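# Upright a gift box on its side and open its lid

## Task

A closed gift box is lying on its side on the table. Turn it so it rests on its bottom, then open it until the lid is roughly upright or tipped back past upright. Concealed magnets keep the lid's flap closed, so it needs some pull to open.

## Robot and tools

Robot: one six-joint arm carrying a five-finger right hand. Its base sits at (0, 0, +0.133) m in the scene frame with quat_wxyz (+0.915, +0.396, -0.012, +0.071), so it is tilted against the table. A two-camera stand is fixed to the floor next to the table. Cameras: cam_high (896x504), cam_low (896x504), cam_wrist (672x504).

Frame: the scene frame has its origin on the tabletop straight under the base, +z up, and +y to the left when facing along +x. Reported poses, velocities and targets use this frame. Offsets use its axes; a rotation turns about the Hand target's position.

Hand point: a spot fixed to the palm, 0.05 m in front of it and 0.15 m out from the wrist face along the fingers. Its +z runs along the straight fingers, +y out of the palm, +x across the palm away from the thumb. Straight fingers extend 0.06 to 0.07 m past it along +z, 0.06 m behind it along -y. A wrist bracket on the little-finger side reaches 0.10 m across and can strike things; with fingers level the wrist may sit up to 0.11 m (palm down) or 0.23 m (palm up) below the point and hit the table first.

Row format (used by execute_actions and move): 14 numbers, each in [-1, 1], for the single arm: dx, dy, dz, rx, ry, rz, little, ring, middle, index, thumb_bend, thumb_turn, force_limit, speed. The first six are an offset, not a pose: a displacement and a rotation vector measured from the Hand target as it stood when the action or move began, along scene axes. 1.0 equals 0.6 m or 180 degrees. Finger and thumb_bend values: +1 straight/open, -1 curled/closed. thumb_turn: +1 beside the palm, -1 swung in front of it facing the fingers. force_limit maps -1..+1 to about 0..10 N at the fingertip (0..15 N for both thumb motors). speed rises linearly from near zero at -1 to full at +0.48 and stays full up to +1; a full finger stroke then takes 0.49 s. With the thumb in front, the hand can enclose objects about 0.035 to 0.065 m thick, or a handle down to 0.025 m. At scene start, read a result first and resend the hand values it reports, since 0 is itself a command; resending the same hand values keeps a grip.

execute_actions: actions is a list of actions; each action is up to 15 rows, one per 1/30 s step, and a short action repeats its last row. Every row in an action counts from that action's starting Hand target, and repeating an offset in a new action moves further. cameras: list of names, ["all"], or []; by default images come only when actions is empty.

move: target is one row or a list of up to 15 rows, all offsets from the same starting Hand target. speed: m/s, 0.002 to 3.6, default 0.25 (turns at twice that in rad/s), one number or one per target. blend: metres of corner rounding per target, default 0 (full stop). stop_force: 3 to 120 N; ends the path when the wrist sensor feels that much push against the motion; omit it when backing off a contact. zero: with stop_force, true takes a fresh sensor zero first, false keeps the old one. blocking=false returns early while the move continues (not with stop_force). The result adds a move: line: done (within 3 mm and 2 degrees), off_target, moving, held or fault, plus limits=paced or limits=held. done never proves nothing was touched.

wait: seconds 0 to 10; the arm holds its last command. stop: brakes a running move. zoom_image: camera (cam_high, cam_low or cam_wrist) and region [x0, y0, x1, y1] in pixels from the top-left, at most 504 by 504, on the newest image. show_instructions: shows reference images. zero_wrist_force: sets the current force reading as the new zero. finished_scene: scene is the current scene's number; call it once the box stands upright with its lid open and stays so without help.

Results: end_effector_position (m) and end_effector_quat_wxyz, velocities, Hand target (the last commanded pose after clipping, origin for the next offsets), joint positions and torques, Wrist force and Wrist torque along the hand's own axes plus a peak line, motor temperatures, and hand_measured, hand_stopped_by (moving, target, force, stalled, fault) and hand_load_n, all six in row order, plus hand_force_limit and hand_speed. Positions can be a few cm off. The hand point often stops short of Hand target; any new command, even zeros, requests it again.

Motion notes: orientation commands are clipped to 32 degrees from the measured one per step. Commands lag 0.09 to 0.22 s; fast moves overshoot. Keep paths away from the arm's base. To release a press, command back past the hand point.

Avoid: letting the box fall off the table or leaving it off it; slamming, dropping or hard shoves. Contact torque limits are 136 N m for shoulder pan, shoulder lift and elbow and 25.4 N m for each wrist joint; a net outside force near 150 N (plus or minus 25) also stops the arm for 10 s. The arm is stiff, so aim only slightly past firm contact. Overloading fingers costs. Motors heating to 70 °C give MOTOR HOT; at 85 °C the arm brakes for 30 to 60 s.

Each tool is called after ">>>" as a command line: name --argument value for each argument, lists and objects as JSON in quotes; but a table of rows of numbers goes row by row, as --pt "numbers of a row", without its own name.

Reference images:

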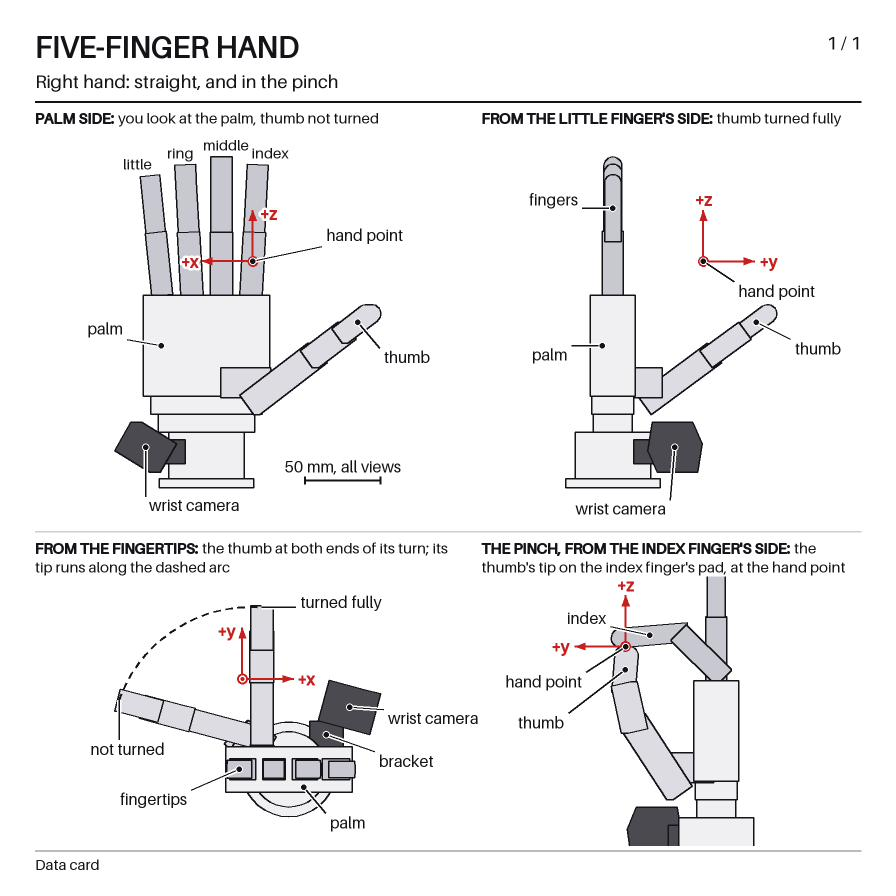

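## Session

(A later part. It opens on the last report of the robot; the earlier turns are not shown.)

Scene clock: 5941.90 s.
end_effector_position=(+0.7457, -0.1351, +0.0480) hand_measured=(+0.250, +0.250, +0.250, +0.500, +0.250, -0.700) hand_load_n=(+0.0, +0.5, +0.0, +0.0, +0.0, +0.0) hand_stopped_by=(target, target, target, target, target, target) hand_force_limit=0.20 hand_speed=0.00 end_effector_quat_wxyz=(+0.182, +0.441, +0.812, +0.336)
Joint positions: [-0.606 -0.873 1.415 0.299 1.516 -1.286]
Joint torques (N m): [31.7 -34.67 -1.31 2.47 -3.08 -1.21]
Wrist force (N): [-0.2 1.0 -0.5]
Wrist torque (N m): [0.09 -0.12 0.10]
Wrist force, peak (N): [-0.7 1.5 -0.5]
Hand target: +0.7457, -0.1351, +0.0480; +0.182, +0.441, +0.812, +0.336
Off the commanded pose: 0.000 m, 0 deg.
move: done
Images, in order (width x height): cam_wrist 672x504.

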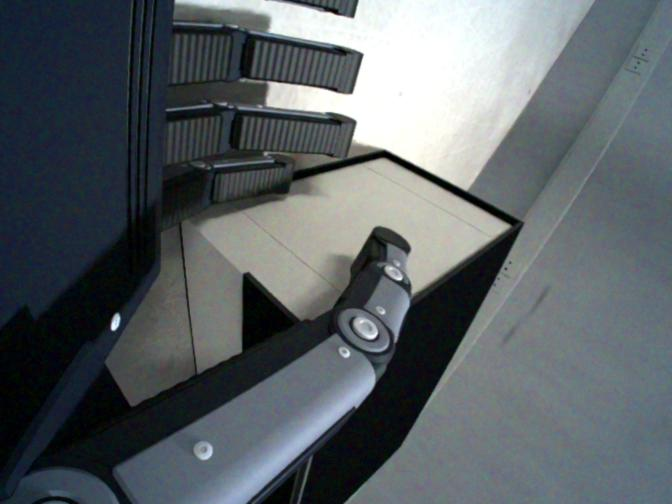

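>>> move --target '[0.0033, -0.0038, 0, 0, 0, 0, 0.25, 0.25, 0.25, 0.5, 0.25, -0.7, 0.2, 0.0]' --speed 0.02 --cameras '["cam_wrist"]'

>>> zoom_image --camera "cam_wrist" --region '[150, 100, 480, 400]'

>>> move --target '[0.0022, -0.0025, 0, 0, 0, 0, 0.25, 0.25, 0.25, 0.5, 0.25, -0.7, 0.2, 0.0]' --speed 0.02 --cameras '["cam_wrist", "cam_low"]'

>>> zoom_image --camera "cam_wrist" --region '[150, 100, 480, 400]'

>>> zoom_image --camera "cam_low" --region '[500, 140, 660, 270]'

Scene clock: 5950.53 s.
end_effector_position=(+0.7477, -0.1374, +0.0481) hand_measured=(+0.250, +0.250, +0.250, +0.500, +0.250, -0.700) hand_load_n=(+0.0, +0.0, +0.0, +0.0, -0.5, +0.0) hand_stopped_by=(target, target, target, target, target, target) hand_force_limit=0.20 hand_speed=0.00 end_effector_quat_wxyz=(+0.182, +0.441, +0.812, +0.336)
Joint positions: [-0.607 -0.871 1.406 0.307 1.515 -1.287]
Joint torques (N m): [31.63 -34.97 -1.08 2.41 -3.12 -1.12]
Wrist force (N): [-0.6 1.3 -0.5]
Wrist torque (N m): [0.15 -0.05 0.09]
Wrist force, peak (N): [-0.7 1.5 -0.7]
Hand target: +0.7477, -0.1374, +0.0480; +0.182, +0.441, +0.812, +0.336
Off the commanded pose: 0.000 m, 0 deg.
move: done
Images, in order (width x height): cam_wrist 672x504.

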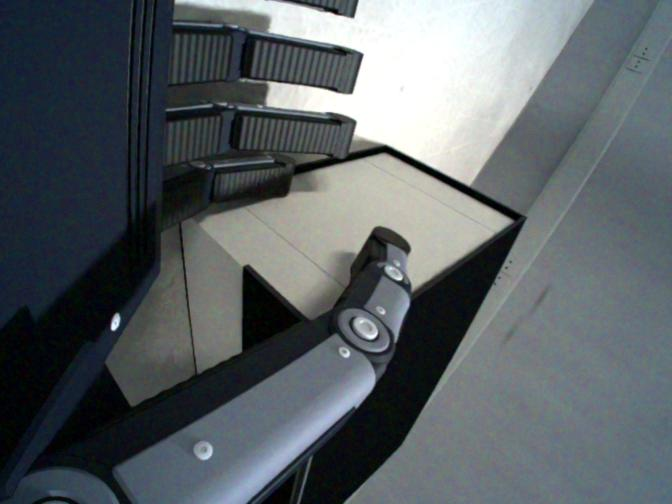

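Scaled by 1.527 from the camera's 672x504 image, which has a finer 960x720 frame.

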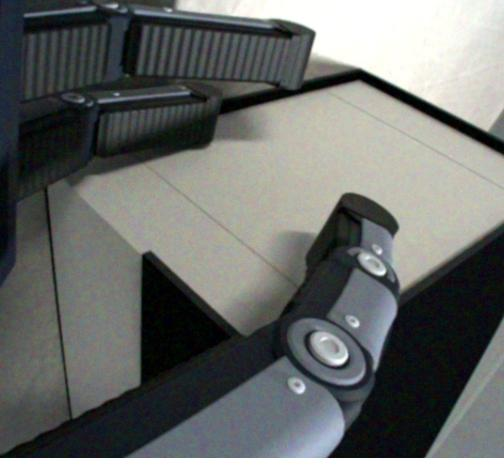

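Scene clock: 5951.23 s.
end_effector_position=(+0.7490, -0.1389, +0.0480) hand_measured=(+0.250, +0.250, +0.250, +0.500, +0.250, -0.700) hand_load_n=(+0.0, +0.0, +0.0, +0.0, +0.0, +0.0) hand_stopped_by=(target, target, target, target, target, target) hand_force_limit=0.20 hand_speed=0.00 end_effector_quat_wxyz=(+0.182, +0.441, +0.812, +0.336)
Joint positions: [-0.608 -0.869 1.399 0.311 1.515 -1.287]
Joint torques (N m): [31.73 -34.84 -4.42 2.61 -3.01 -1.1]
Wrist force (N): [0.0 1.2 -0.7]
Wrist torque (N m): [0.16 -0.02 0.10]
Wrist force, peak (N): [-0.5 1.2 -0.9]
Hand target: +0.7490, -0.1389, +0.0480; +0.182, +0.441, +0.812, +0.336
Off the commanded pose: 0.000 m, 0 deg.
move: done
Images, in order (width x height): cam_low 896x504, cam_wrist 672x504.

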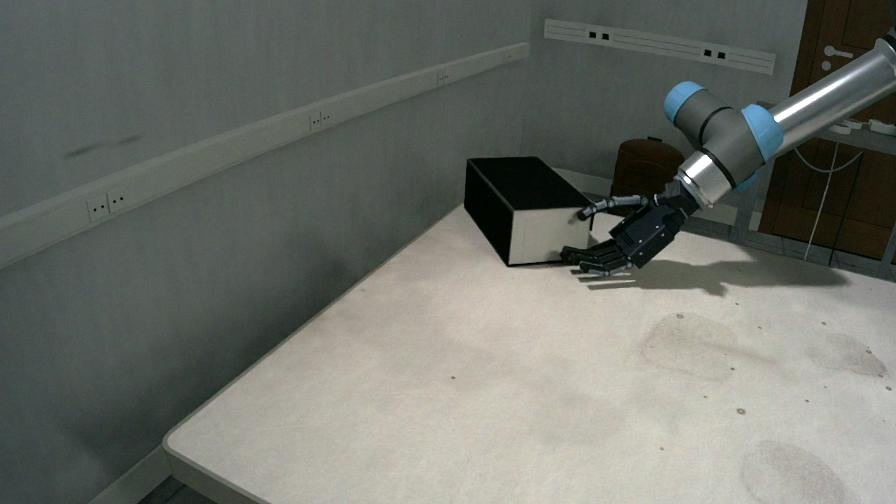

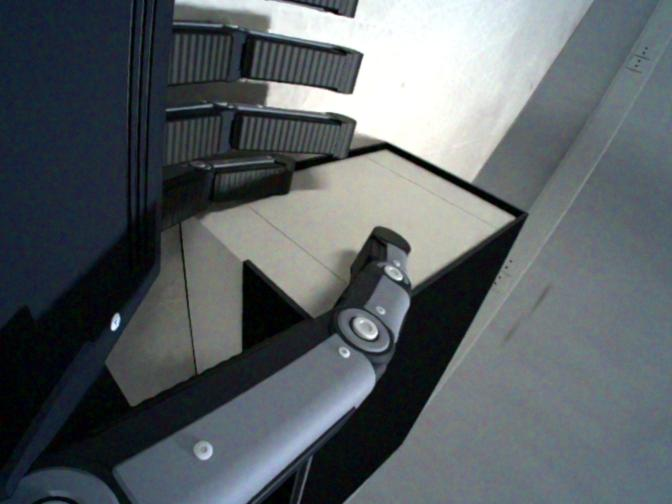

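Scaled by 1.527 from the camera's 672x504 image, which has a finer 960x720 frame.

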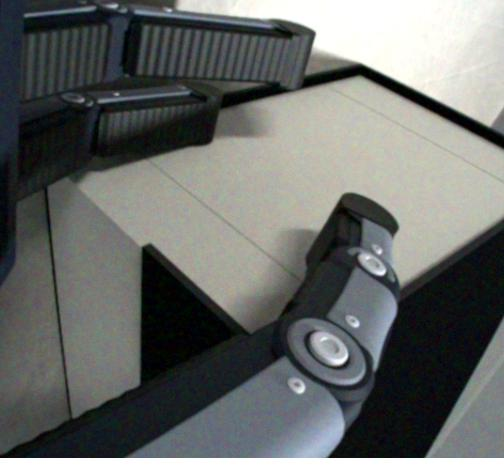

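Scaled by 3.150 from the camera's 896x504 image, which has a finer 1280x720 frame.

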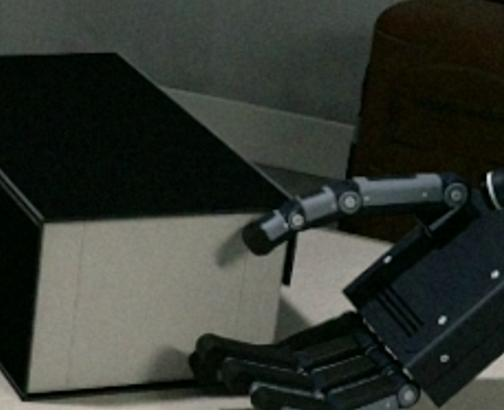

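>>> move --target '[0.0022, -0.0025, 0, 0, 0, 0, 0.25, 0.25, 0.25, 0.5, 0.25, -0.7, 0.2, 0.0]' --speed 0.02 --cameras '["cam_wrist"]'

>>> zoom_image --camera "cam_wrist" --region '[150, 100, 480, 400]'

>>> move --target '[0.0022, -0.0025, 0, 0, 0, 0, 0.25, 0.25, 0.25, 0.5, 0.25, -0.7, 0.2, 0.0]' --speed 0.02 --cameras '["cam_wrist", "cam_low"]'

>>> zoom_image --camera "cam_wrist" --region '[150, 100, 480, 400]'

>>> zoom_image --camera "cam_low" --region '[500, 140, 660, 270]'

Scene clock: 5959.23 s.
end_effector_position=(+0.7504, -0.1404, +0.0481) hand_measured=(+0.250, +0.250, +0.250, +0.500, +0.250, -0.700) hand_load_n=(+0.0, +0.5, +0.0, +0.0, +0.0, +0.0) hand_stopped_by=(target, target, target, target, target, target) hand_force_limit=0.20 hand_speed=0.00 end_effector_quat_wxyz=(+0.182, +0.441, +0.812, +0.336)
Joint positions: [-0.608 -0.867 1.393 0.316 1.514 -1.288]
Joint torques (N m): [31.66 -34.31 -4.32 2.63 -3.12 -1.27]
Wrist force (N): [0.4 1.0 -0.6]
Wrist torque (N m): [0.11 -0.08 0.11]
Wrist force, peak (N): [0.0 1.6 -0.7]
Hand target: +0.7503, -0.1404, +0.0480; +0.182, +0.441, +0.812, +0.336
Off the commanded pose: 0.000 m, 0 deg.
move: done
Images, in order (width x height): cam_wrist 672x504.

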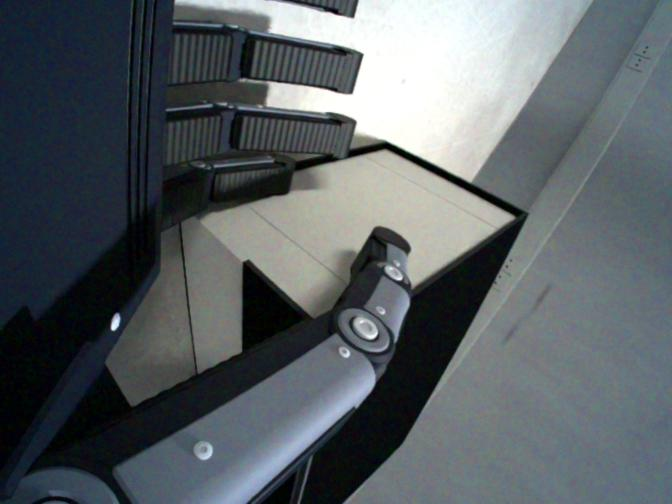

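Scaled by 1.527 from the camera's 672x504 image, which has a finer 960x720 frame.

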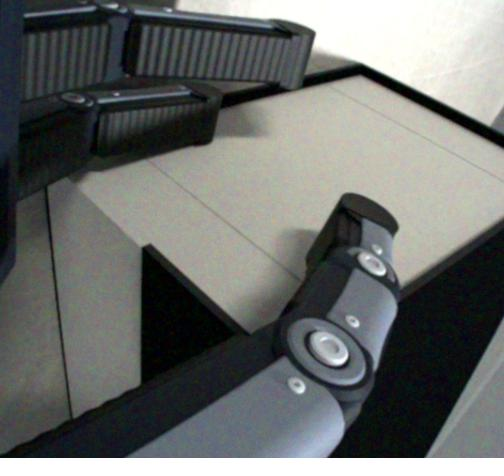

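Scene clock: 5959.93 s.
end_effector_position=(+0.7517, -0.1419, +0.0480) hand_measured=(+0.250, +0.250, +0.250, +0.500, +0.250, -0.700) hand_load_n=(+0.0, +0.0, +0.0, +0.0, +0.0, +0.0) hand_stopped_by=(target, target, target, target, target, target) hand_force_limit=0.20 hand_speed=0.00 end_effector_quat_wxyz=(+0.182, +0.441, +0.812, +0.336)
Joint positions: [-0.609 -0.865 1.386 0.321 1.514 -1.288]
Joint torques (N m): [31.57 -34.66 -4.17 2.61 -3.1 -1.13]
Wrist force (N): [0.0 0.9 -0.9]
Wrist torque (N m): [0.12 -0.02 0.08]
Wrist force, peak (N): [-0.1 1.2 -1.1]
Hand target: +0.7516, -0.1419, +0.0480; +0.182, +0.441, +0.812, +0.336
Off the commanded pose: 0.000 m, 0 deg.
move: done
Images, in order (width x height): cam_low 896x504, cam_wrist 672x504.

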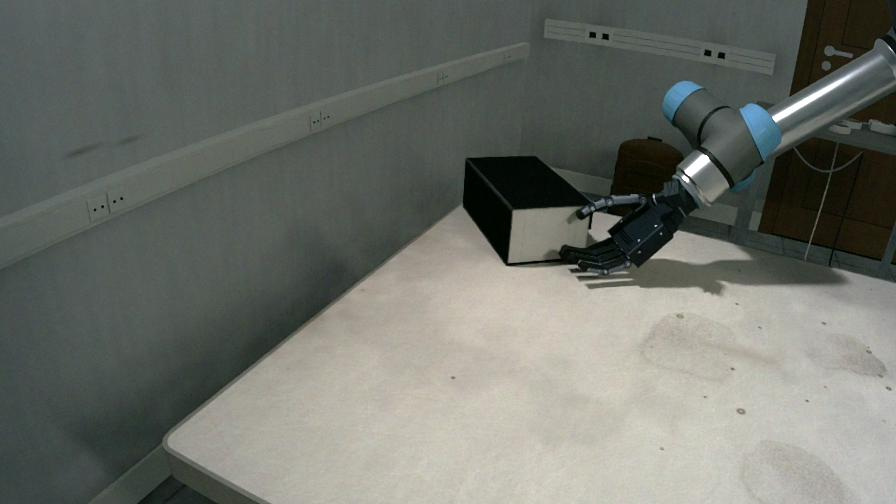

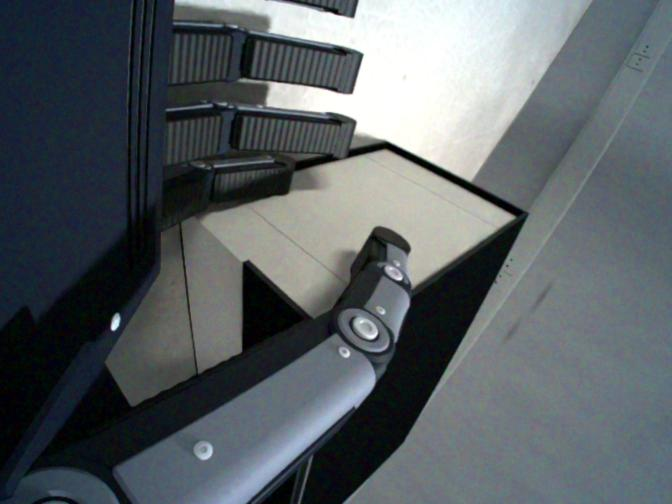

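Scaled by 1.527 from the camera's 672x504 image, which has a finer 960x720 frame.

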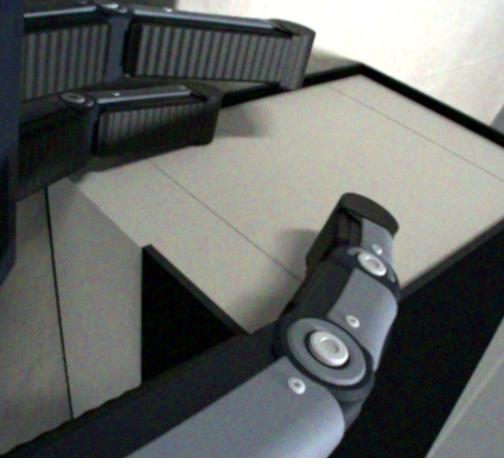

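Scaled by 3.150 from the camera's 896x504 image, which has a finer 1280x720 frame.

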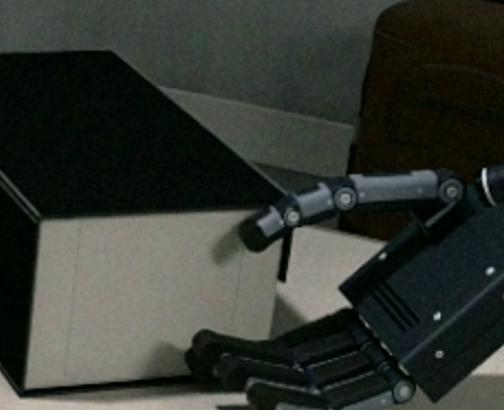

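>>> move --target '[0, 0, 0, 0, 0, 0, 0.25, 0.25, 0.25, 0.5, 0.25, -0.62, 0.2, -0.6]' --speed 0.02 --cameras '[]'

>>> move --target '[0, 0, 0, 0, 0, 0, 0.25, 0.25, 0.25, 0.5, 0.25, -0.55, 0.2, -0.6]' --speed 0.02 --cameras '["cam_wrist", "cam_low"]'

>>> zoom_image --camera "cam_low" --region '[500, 140, 660, 270]'

>>> zoom_image --camera "cam_wrist" --region '[200, 150, 500, 400]'

Scene clock: 5964.50 s.
end_effector_position=(+0.7516, -0.1419, +0.0480) hand_measured=(+0.250, +0.250, +0.250, +0.500, +0.250, -0.620) hand_load_n=(+0.0, +0.0, +0.0, +0.0, +0.0, -0.5) hand_stopped_by=(target, target, target, target, target, target) hand_force_limit=0.20 hand_speed=-0.60 end_effector_quat_wxyz=(+0.182, +0.441, +0.812, +0.336)
Joint positions: [-0.609 -0.865 1.386 0.321 1.514 -1.288]
Joint torques (N m): [41.79 -48.07 -0.37 -0.69 -0.82 0.35]
Wrist force (N): [-0.1 1.1 -0.7]
Wrist torque (N m): [0.12 -0.08 0.08]
Wrist force, peak (N): [-0.5 1.3 -1.1]
Hand target: +0.7516, -0.1419, +0.0480; +0.182, +0.441, +0.812, +0.336
Off the commanded pose: 0.000 m, 0 deg.
move: done
No camera images: "cameras" was empty.

Scene clock: 5965.00 s.
end_effector_position=(+0.7516, -0.1419, +0.0480) hand_measured=(+0.250, +0.250, +0.250, +0.500, +0.250, -0.550) hand_load_n=(+0.0, +0.0, +0.0, +0.0, +0.0, +0.0) hand_stopped_by=(target, target, target, target, target, target) hand_force_limit=0.20 hand_speed=-0.60 end_effector_quat_wxyz=(+0.182, +0.441, +0.812, +0.336)
Joint positions: [-0.609 -0.865 1.386 0.321 1.514 -1.288]
Joint torques (N m): [42.13 -47.96 -0.75 -0.64 -0.46 0.24]
Wrist force (N): [0.1 0.8 -0.2]
Wrist torque (N m): [0.07 -0.12 0.09]
Wrist force, peak (N): [-0.2 1.3 -0.8]
Hand target: +0.7516, -0.1419, +0.0480; +0.182, +0.441, +0.812, +0.336
Off the commanded pose: 0.000 m, 0 deg.
move: done
Images, in order (width x height): cam_low 896x504, cam_wrist 672x504.

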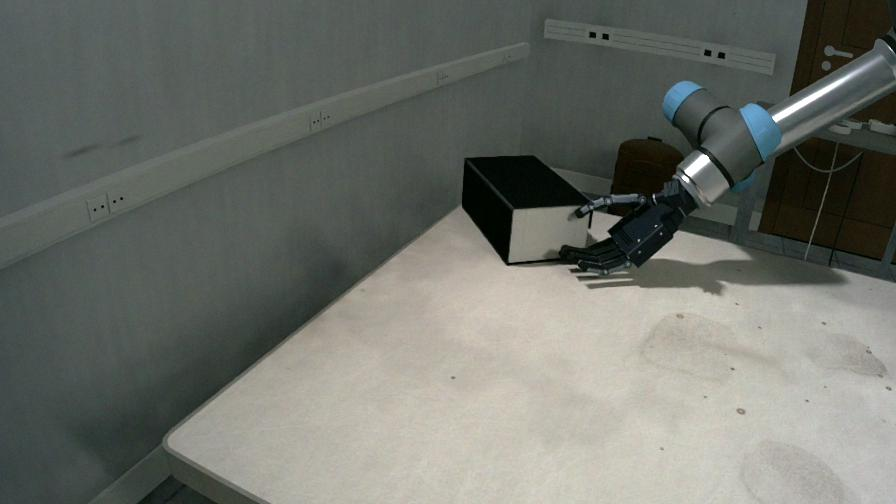

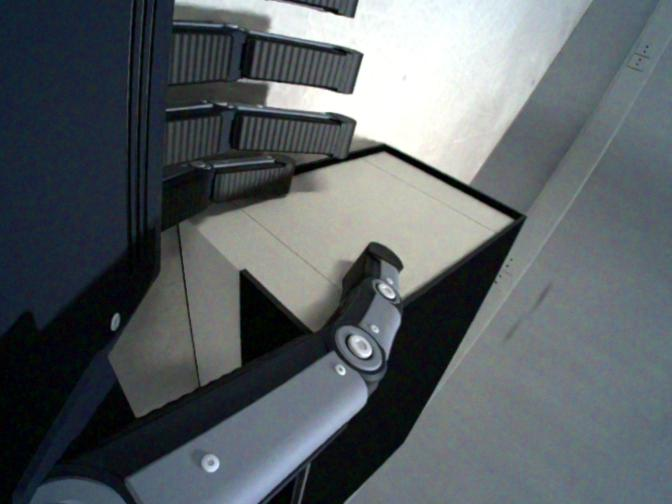

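Scaled by 3.150 from the camera's 896x504 image, which has a finer 1280x720 frame.

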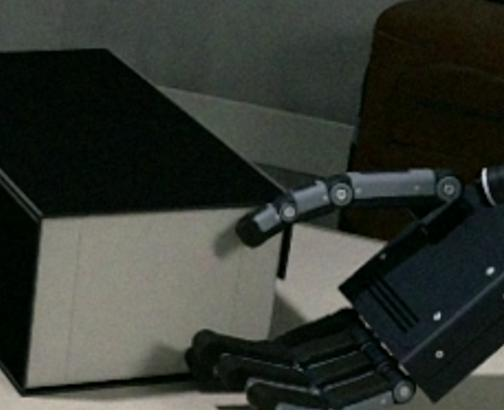

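Scaled by 1.680 from the camera's 672x504 image, which has a finer 960x720 frame.

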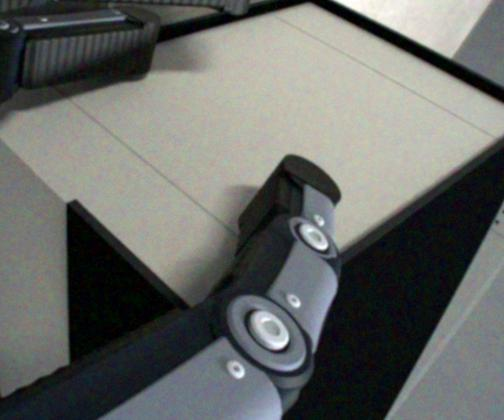

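>>> move --target '[0, 0, -0.015, 0, 0, 0, 0.25, 0.25, 0.25, 0.5, 0.25, -0.55, 0.2, -0.6]' --speed 0.006 --stop_force 3 --cameras '["cam_low", "cam_wrist"]'

>>> zoom_image --camera "cam_low" --region '[500, 140, 660, 270]'

>>> zoom_image --camera "cam_wrist" --region '[200, 150, 500, 400]'

Scene clock: 5974.13 s.
end_effector_position=(+0.7517, -0.1419, +0.0431) hand_measured=(+0.250, +0.250, +0.250, +0.500, +0.250, -0.550) hand_load_n=(+0.0, +0.5, +0.0, -2.5, +0.0, +0.0) hand_stopped_by=(target, target, target, target, target, target) hand_force_limit=0.20 hand_speed=-0.60 end_effector_quat_wxyz=(+0.182, +0.441, +0.812, +0.336)
Joint positions: [-0.615 -0.859 1.385 0.316 1.51 -1.293]
Joint torques (N m): [44.17 -47.18 1.12 3.61 0.95 1.29]
Wrist force (N): [0.5 1.8 -3.7]
Wrist torque (N m): [0.08 -0.12 0.10]
Wrist force, peak (N): [-0.3 2.6 -5.0]
Hand target: +0.7517, -0.1419, +0.0431; +0.182, +0.441, +0.812, +0.336 (not the last commanded pose)
Off the commanded pose: 0.004 m, 0 deg.
move: contact
Images, in order (width x height): cam_low 896x504, cam_wrist 672x504.

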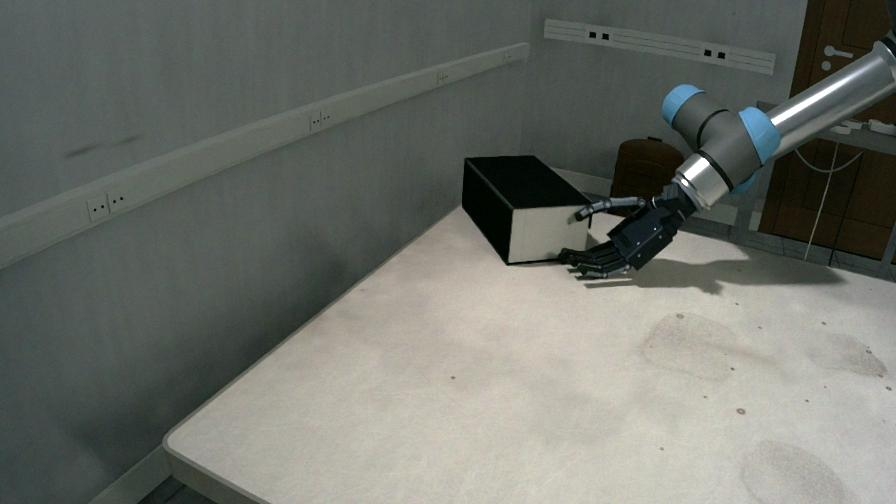

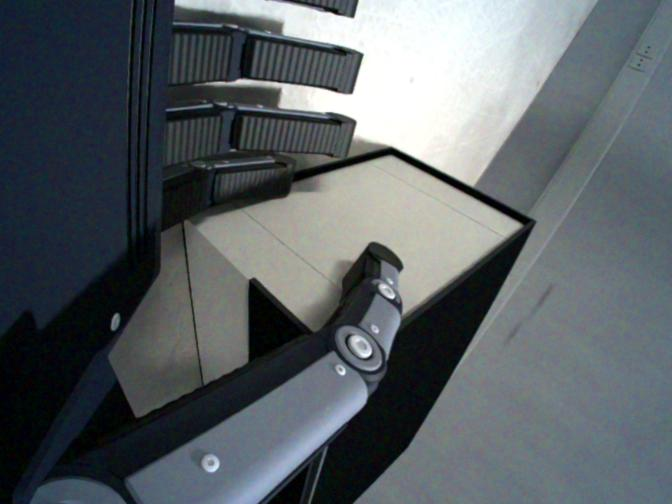

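Scaled by 3.150 from the camera's 896x504 image, which has a finer 1280x720 frame.

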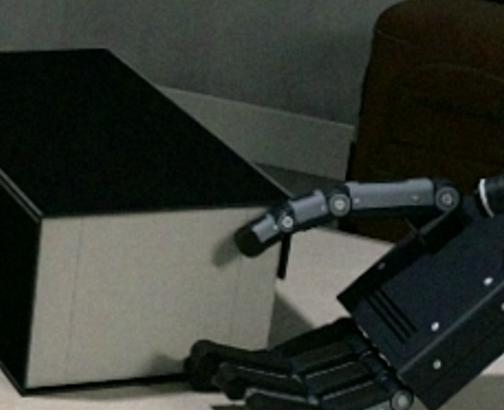

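Scaled by 1.680 from the camera's 672x504 image, which has a finer 960x720 frame.

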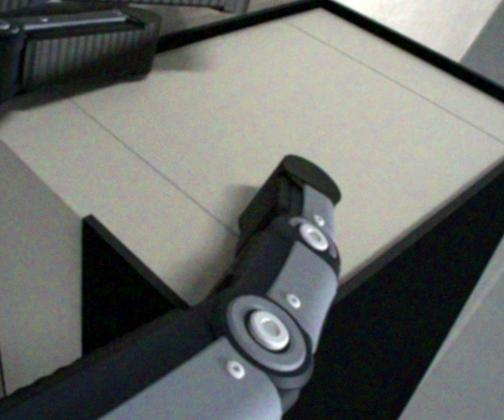

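>>> move --target '[0, 0, 0, 0, 0, 0, 0.25, 0.25, 0.25, 0.5, 0.38, -0.55, 0.2, -0.6]' --speed 0.02 --cameras '["cam_wrist", "cam_low"]'

>>> zoom_image --camera "cam_low" --region '[500, 140, 660, 270]'

>>> zoom_image --camera "cam_wrist" --region '[200, 150, 500, 400]'

Scene clock: 5978.90 s.
end_effector_position=(+0.7516, -0.1419, +0.0431) hand_measured=(+0.250, +0.250, +0.250, +0.500, +0.380, -0.550) hand_load_n=(+0.0, +0.0, +0.0, +0.0, +0.0, +0.0) hand_stopped_by=(target, target, target, target, target, target) hand_force_limit=0.20 hand_speed=-0.60 end_effector_quat_wxyz=(+0.182, +0.441, +0.812, +0.336)
Joint positions: [-0.615 -0.859 1.385 0.316 1.51 -1.293]
Joint torques (N m): [43.11 -47.71 -0.1 3.07 -0.1 1.28]
Wrist force (N): [-0.8 0.9 -0.5]
Wrist torque (N m): [0.08 -0.03 0.07]
Wrist force, peak (N): [0.0 2.7 -3.7]
Hand target: +0.7517, -0.1419, +0.0431; +0.182, +0.441, +0.812, +0.336
Off the commanded pose: 0.000 m, 0 deg.
move: done
Images, in order (width x height): cam_low 896x504, cam_wrist 672x504.

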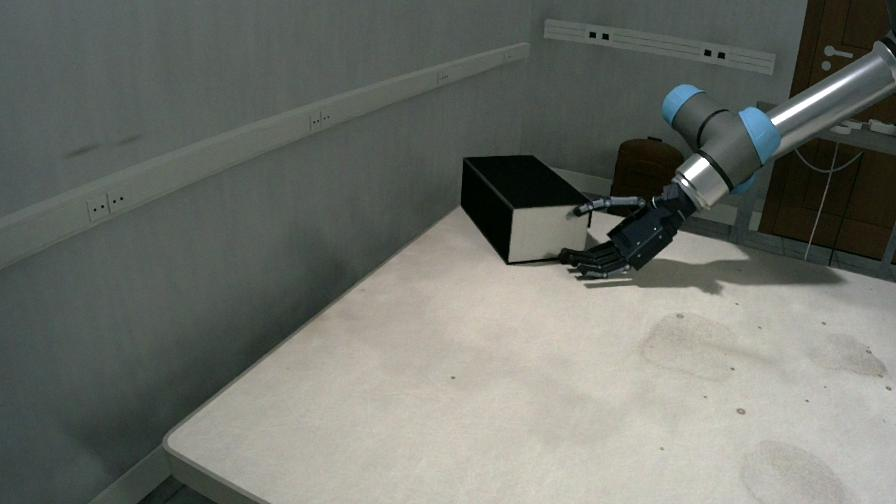

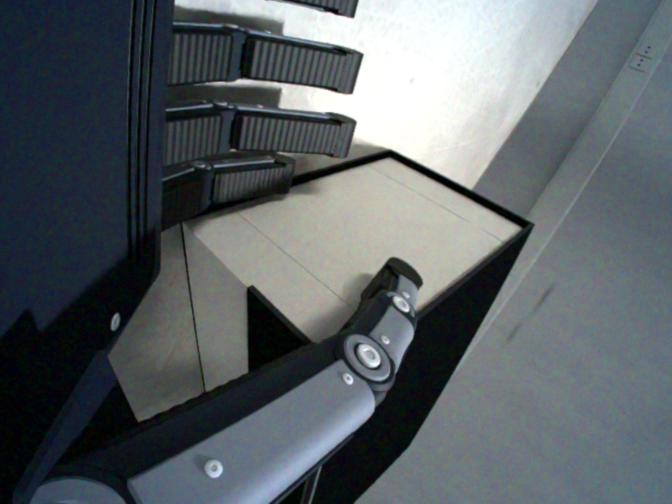

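Scaled by 3.150 from the camera's 896x504 image, which has a finer 1280x720 frame.

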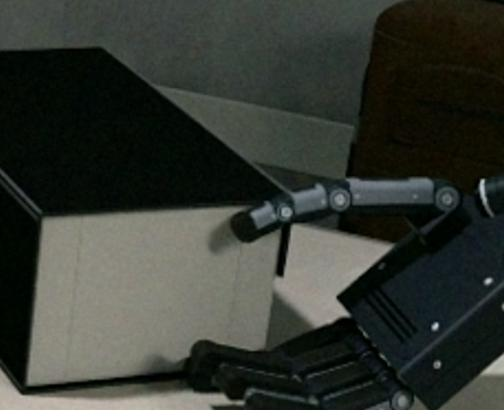

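Scaled by 1.680 from the camera's 672x504 image, which has a finer 960x720 frame.

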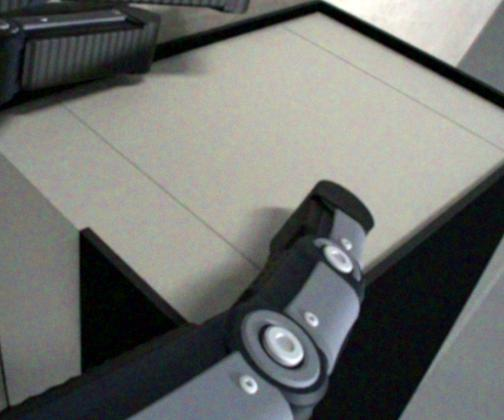

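>>> move --pt "0 0 0 0 0 0 0.25 0.25 0.25 0.5 0.38 -0.64 0.2 -0.4" --pt "0 0 0.006 0 0 0 0.25 0.25 0.25 0.5 0.38 -0.64 0.2 -0.4" --pt "0.0033 -0.0038 0.006 0 0 0 0.25 0.25 0.25 0.5 0.38 -0.64 0.2 -0.4" --speed 0.02 --cameras '["cam_wrist"]'

>>> move --target '[0.0022, -0.0025, 0, 0, 0, 0, 0.25, 0.25, 0.25, 0.5, 0.38, -0.64, 0.2, -0.4]' --speed 0.02 --cameras '["cam_wrist"]'

>>> move --target '[0.0022, -0.0025, 0, 0, 0, 0, 0.25, 0.25, 0.25, 0.5, 0.38, -0.64, 0.2, -0.4]' --speed 0.02 --cameras '["cam_wrist", "cam_low"]'

Scene clock: 5994.03 s.
end_effector_position=(+0.7536, -0.1441, +0.0467) hand_measured=(+0.250, +0.250, +0.250, +0.500, +0.380, -0.640) hand_load_n=(+0.0, +0.0, +0.0, +0.5, -0.5, -0.5) hand_stopped_by=(target, target, target, target, target, target) hand_force_limit=0.20 hand_speed=-0.40 end_effector_quat_wxyz=(+0.182, +0.441, +0.812, +0.336)
Joint positions: [-0.611 -0.861 1.376 0.327 1.512 -1.29]
Joint torques (N m): [32.32 -41.27 1.14 -1.15 -3.12 -1.06]
Wrist force (N): [-0.3 0.8 -0.7]
Wrist torque (N m): [0.08 -0.08 0.03]
Wrist force, peak (N): [-0.5 1.6 -0.7]
Hand target: +0.7536, -0.1441, +0.0467; +0.182, +0.441, +0.812, +0.336
Off the commanded pose: 0.000 m, 0 deg.
move: done
Images, in order (width x height): cam_wrist 672x504.

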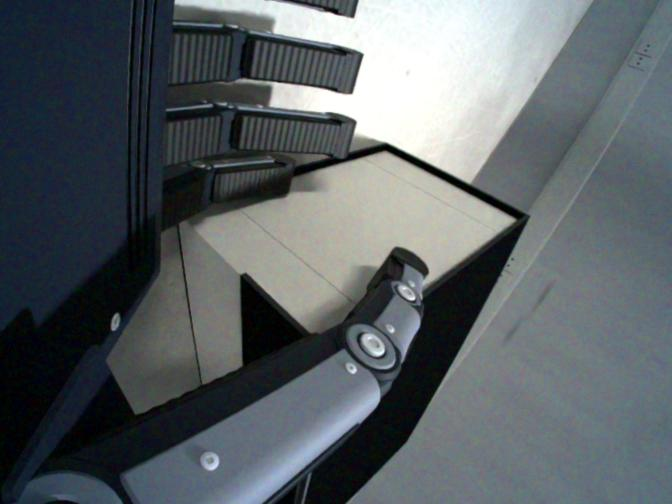

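Scene clock: 5994.73 s.
end_effector_position=(+0.7550, -0.1457, +0.0467) hand_measured=(+0.250, +0.250, +0.250, +0.500, +0.380, -0.640) hand_load_n=(+0.0, +0.5, +0.0, +0.0, -0.5, -0.5) hand_stopped_by=(target, target, target, target, target, target) hand_force_limit=0.20 hand_speed=-0.40 end_effector_quat_wxyz=(+0.182, +0.441, +0.812, +0.336)
Joint positions: [-0.612 -0.859 1.369 0.332 1.512 -1.291]
Joint torques (N m): [32.14 -35.42 -4.04 2.73 -3.22 -1.34]
Wrist force (N): [-0.1 0.9 -0.5]
Wrist torque (N m): [0.10 -0.07 0.07]
Wrist force, peak (N): [-0.4 1.3 -0.6]
Hand target: +0.7550, -0.1456, +0.0467; +0.182, +0.441, +0.812, +0.336
Off the commanded pose: 0.000 m, 0 deg.
move: done
Images, in order (width x height): cam_wrist 672x504.

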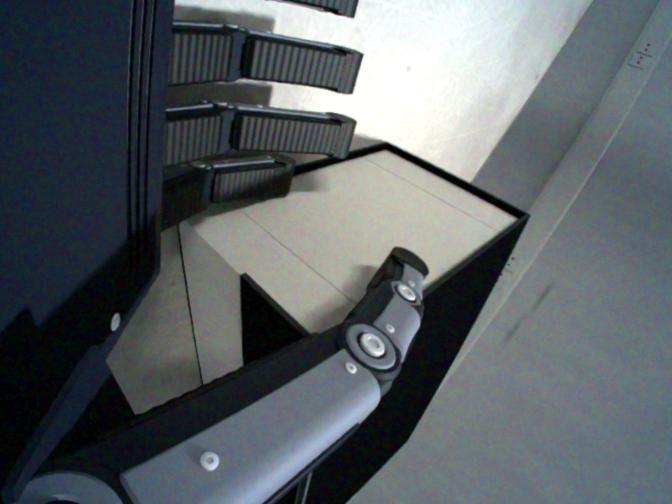

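Scene clock: 5995.43 s.
end_effector_position=(+0.7563, -0.1472, +0.0467) hand_measured=(+0.250, +0.250, +0.250, +0.500, +0.380, -0.640) hand_load_n=(+0.0, +0.0, +0.0, +0.0, -0.5, -0.5) hand_stopped_by=(target, target, target, target, target, target) hand_force_limit=0.20 hand_speed=-0.40 end_effector_quat_wxyz=(+0.182, +0.441, +0.812, +0.336)
Joint positions: [-0.613 -0.857 1.362 0.337 1.511 -1.291]
Joint torques (N m): [31.98 -35.26 -3.94 2.58 -3.1 -1.15]
Wrist force (N): [0.0 0.9 -0.6]
Wrist torque (N m): [0.12 -0.06 0.06]
Wrist force, peak (N): [0.0 1.1 -0.7]
Hand target: +0.7563, -0.1471, +0.0467; +0.182, +0.441, +0.812, +0.336
Off the commanded pose: 0.000 m, 0 deg.
move: done
Images, in order (width x height): cam_low 896x504, cam_wrist 672x504.

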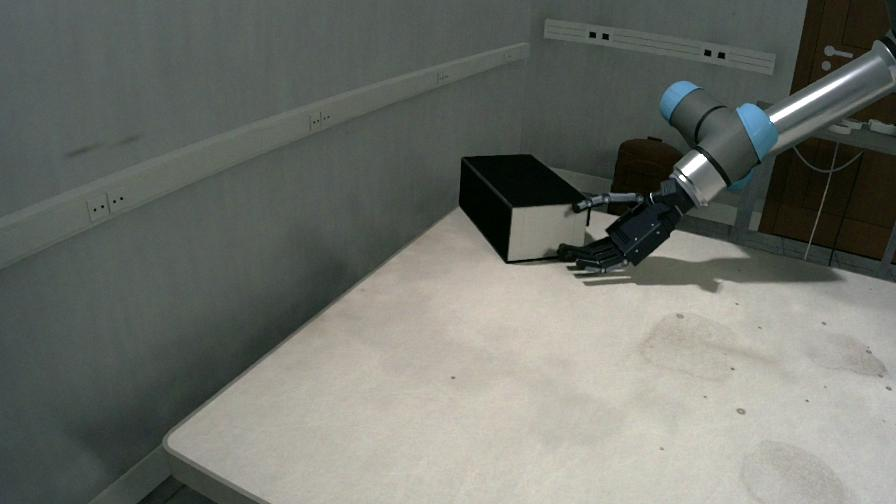

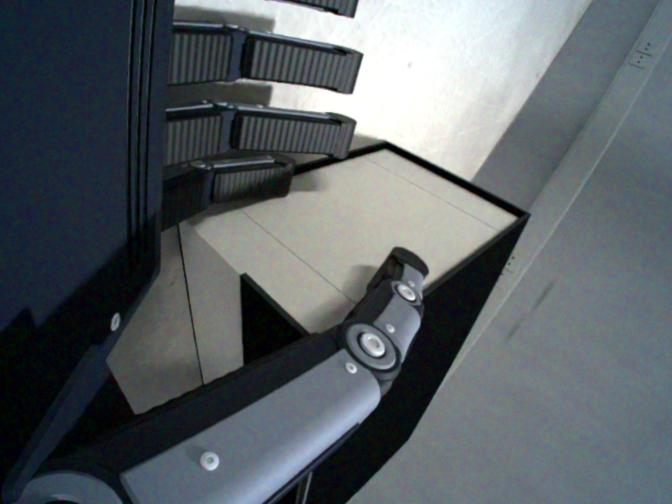

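>>> move --pt "0 0 0 0 0 0 0.25 0.25 0.25 0.5 0.38 -0.72 0.2 -0.4" --pt "0.0016 -0.0019 0 0 0 0 0.25 0.25 0.25 0.5 0.38 -0.72 0.2 -0.4" --speed 0.02 --cameras '["cam_wrist"]'

>>> zoom_image --camera "cam_wrist" --region '[150, 120, 450, 380]'

>>> move --target '[0.0016, -0.0019, 0, 0, 0, 0, 0.25, 0.25, 0.25, 0.5, 0.38, -0.72, 0.2, -0.4]' --speed 0.02 --cameras '["cam_wrist", "cam_high"]'

>>> zoom_image --camera "cam_wrist" --region '[150, 120, 450, 380]'

>>> zoom_image --camera "cam_high" --region '[400, 310, 570, 480]'

Scene clock: 6005.80 s.
end_effector_position=(+0.7573, -0.1483, +0.0467) hand_measured=(+0.250, +0.250, +0.250, +0.500, +0.380, -0.720) hand_load_n=(+0.0, +0.0, +0.0, +0.0, +0.0, +0.0) hand_stopped_by=(target, target, target, target, target, target) hand_force_limit=0.20 hand_speed=-0.40 end_effector_quat_wxyz=(+0.182, +0.441, +0.812, +0.336)
Joint positions: [-0.613 -0.856 1.357 0.34 1.511 -1.291]
Joint torques (N m): [30.94 -34.54 -5.45 2.91 -3.07 -1.24]
Wrist force (N): [-0.7 1.0 -0.3]
Wrist torque (N m): [0.08 -0.04 0.06]
Wrist force, peak (N): [-0.5 1.6 -0.7]
Hand target: +0.7572, -0.1483, +0.0467; +0.182, +0.441, +0.812, +0.336
Off the commanded pose: 0.000 m, 0 deg.
move: done
Images, in order (width x height): cam_wrist 672x504.

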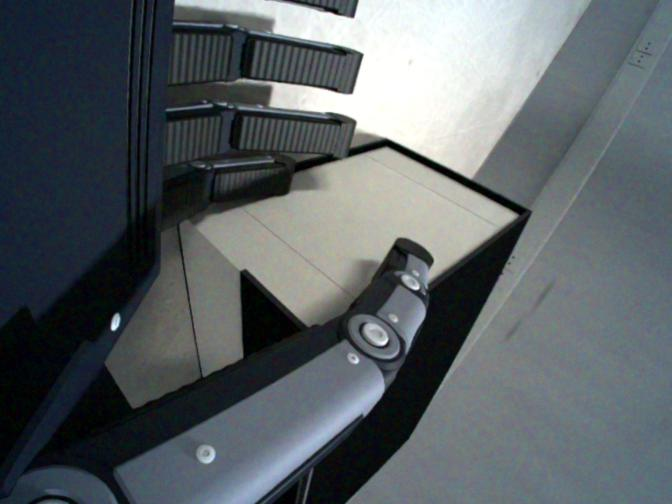

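Scaled by 1.680 from the camera's 672x504 image, which has a finer 960x720 frame.

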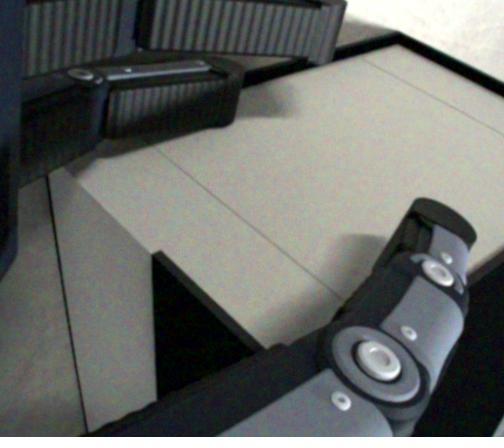

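Scene clock: 6006.50 s.
end_effector_position=(+0.7582, -0.1494, +0.0467) hand_measured=(+0.250, +0.250, +0.250, +0.500, +0.380, -0.720) hand_load_n=(+0.0, +0.0, +0.0, +0.0, +0.0, +0.0) hand_stopped_by=(target, target, target, target, target, target) hand_force_limit=0.20 hand_speed=-0.40 end_effector_quat_wxyz=(+0.182, +0.441, +0.812, +0.336)
Joint positions: [-0.614 -0.855 1.352 0.344 1.511 -1.292]
Joint torques (N m): [31.82 -34.42 -5.87 2.85 -3.12 -1.11]
Wrist force (N): [0.1 1.2 -0.5]
Wrist torque (N m): [0.15 -0.05 0.10]
Wrist force, peak (N): [0.3 1.3 -0.8]
Hand target: +0.7582, -0.1494, +0.0467; +0.182, +0.441, +0.812, +0.336
Off the commanded pose: 0.000 m, 0 deg.
move: done
Images, in order (width x height): cam_high 896x504, cam_wrist 672x504.

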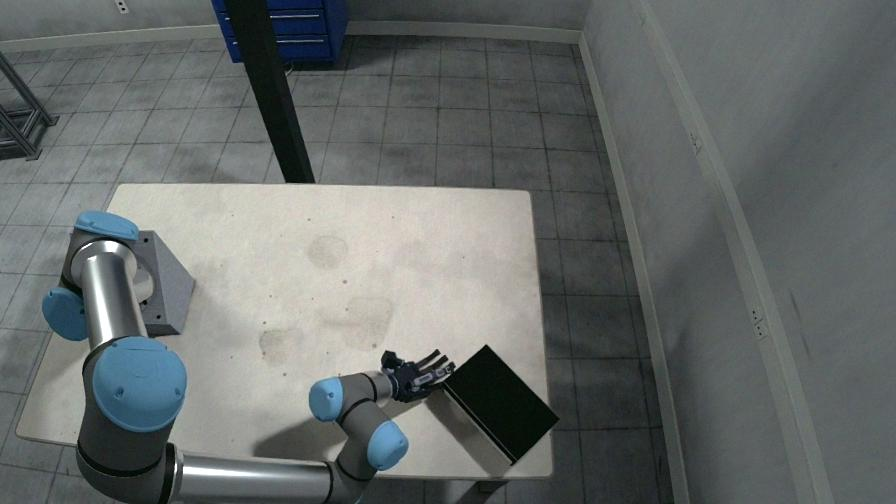

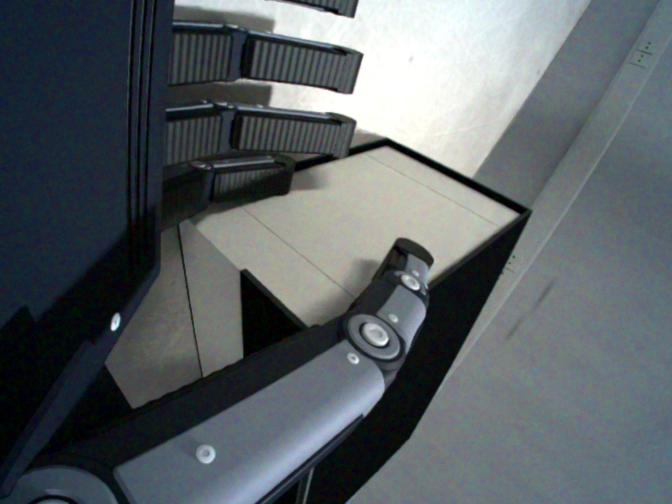

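Scaled by 1.680 from the camera's 672x504 image, which has a finer 960x720 frame.

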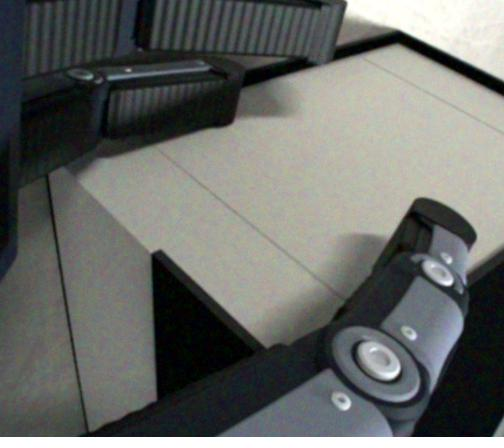

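Scaled by 2.965 from the camera's 896x504 image, which has a finer 1280x720 frame.

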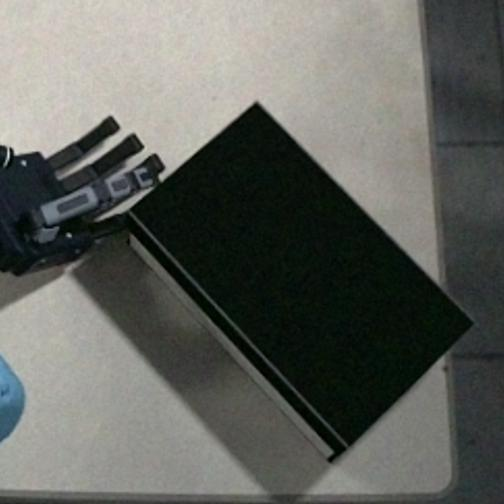

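>>> move --target '[0, 0, -0.015, 0, 0, 0, 0.25, 0.25, 0.25, 0.5, 0.38, -0.72, 0.2, -0.6]' --speed 0.006 --stop_force 4 --cameras '["cam_wrist"]'

>>> zoom_image --camera "cam_wrist" --region '[150, 120, 450, 380]'

Scene clock: 6018.10 s.
end_effector_position=(+0.7582, -0.1494, +0.0431) hand_measured=(+0.250, +0.250, +0.250, +0.500, +0.380, -0.720) hand_load_n=(+0.0, +0.0, +0.0, -4.0, +0.0, +0.0) hand_stopped_by=(target, target, target, target, target, target) hand_force_limit=0.20 hand_speed=-0.60 end_effector_quat_wxyz=(+0.182, +0.441, +0.812, +0.336)
Joint positions: [-0.618 -0.85 1.352 0.34 1.508 -1.295]
Joint torques (N m): [42.53 -47.5 0.59 3.39 1.32 1.34]
Wrist force (N): [0.3 3.4 -4.0]
Wrist torque (N m): [0.08 0.03 0.07]
Wrist force, peak (N): [-0.3 3.4 -6.5]
Hand target: +0.7582, -0.1494, +0.0431; +0.182, +0.441, +0.812, +0.336 (not the last commanded pose)
Off the commanded pose: 0.005 m, 0 deg.
move: contact
Images, in order (width x height): cam_wrist 672x504.

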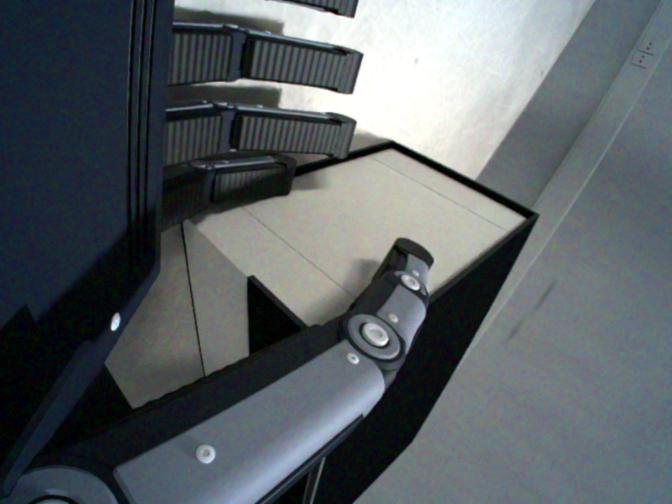

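Scaled by 1.680 from the camera's 672x504 image, which has a finer 960x720 frame.

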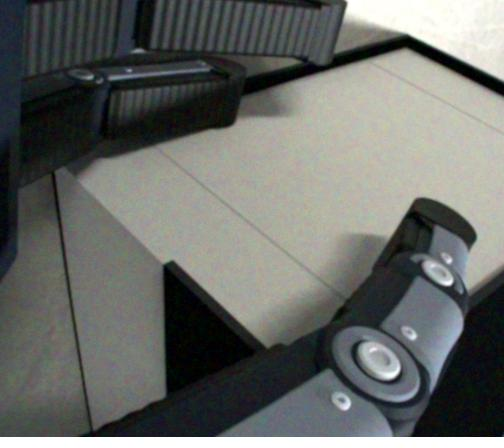

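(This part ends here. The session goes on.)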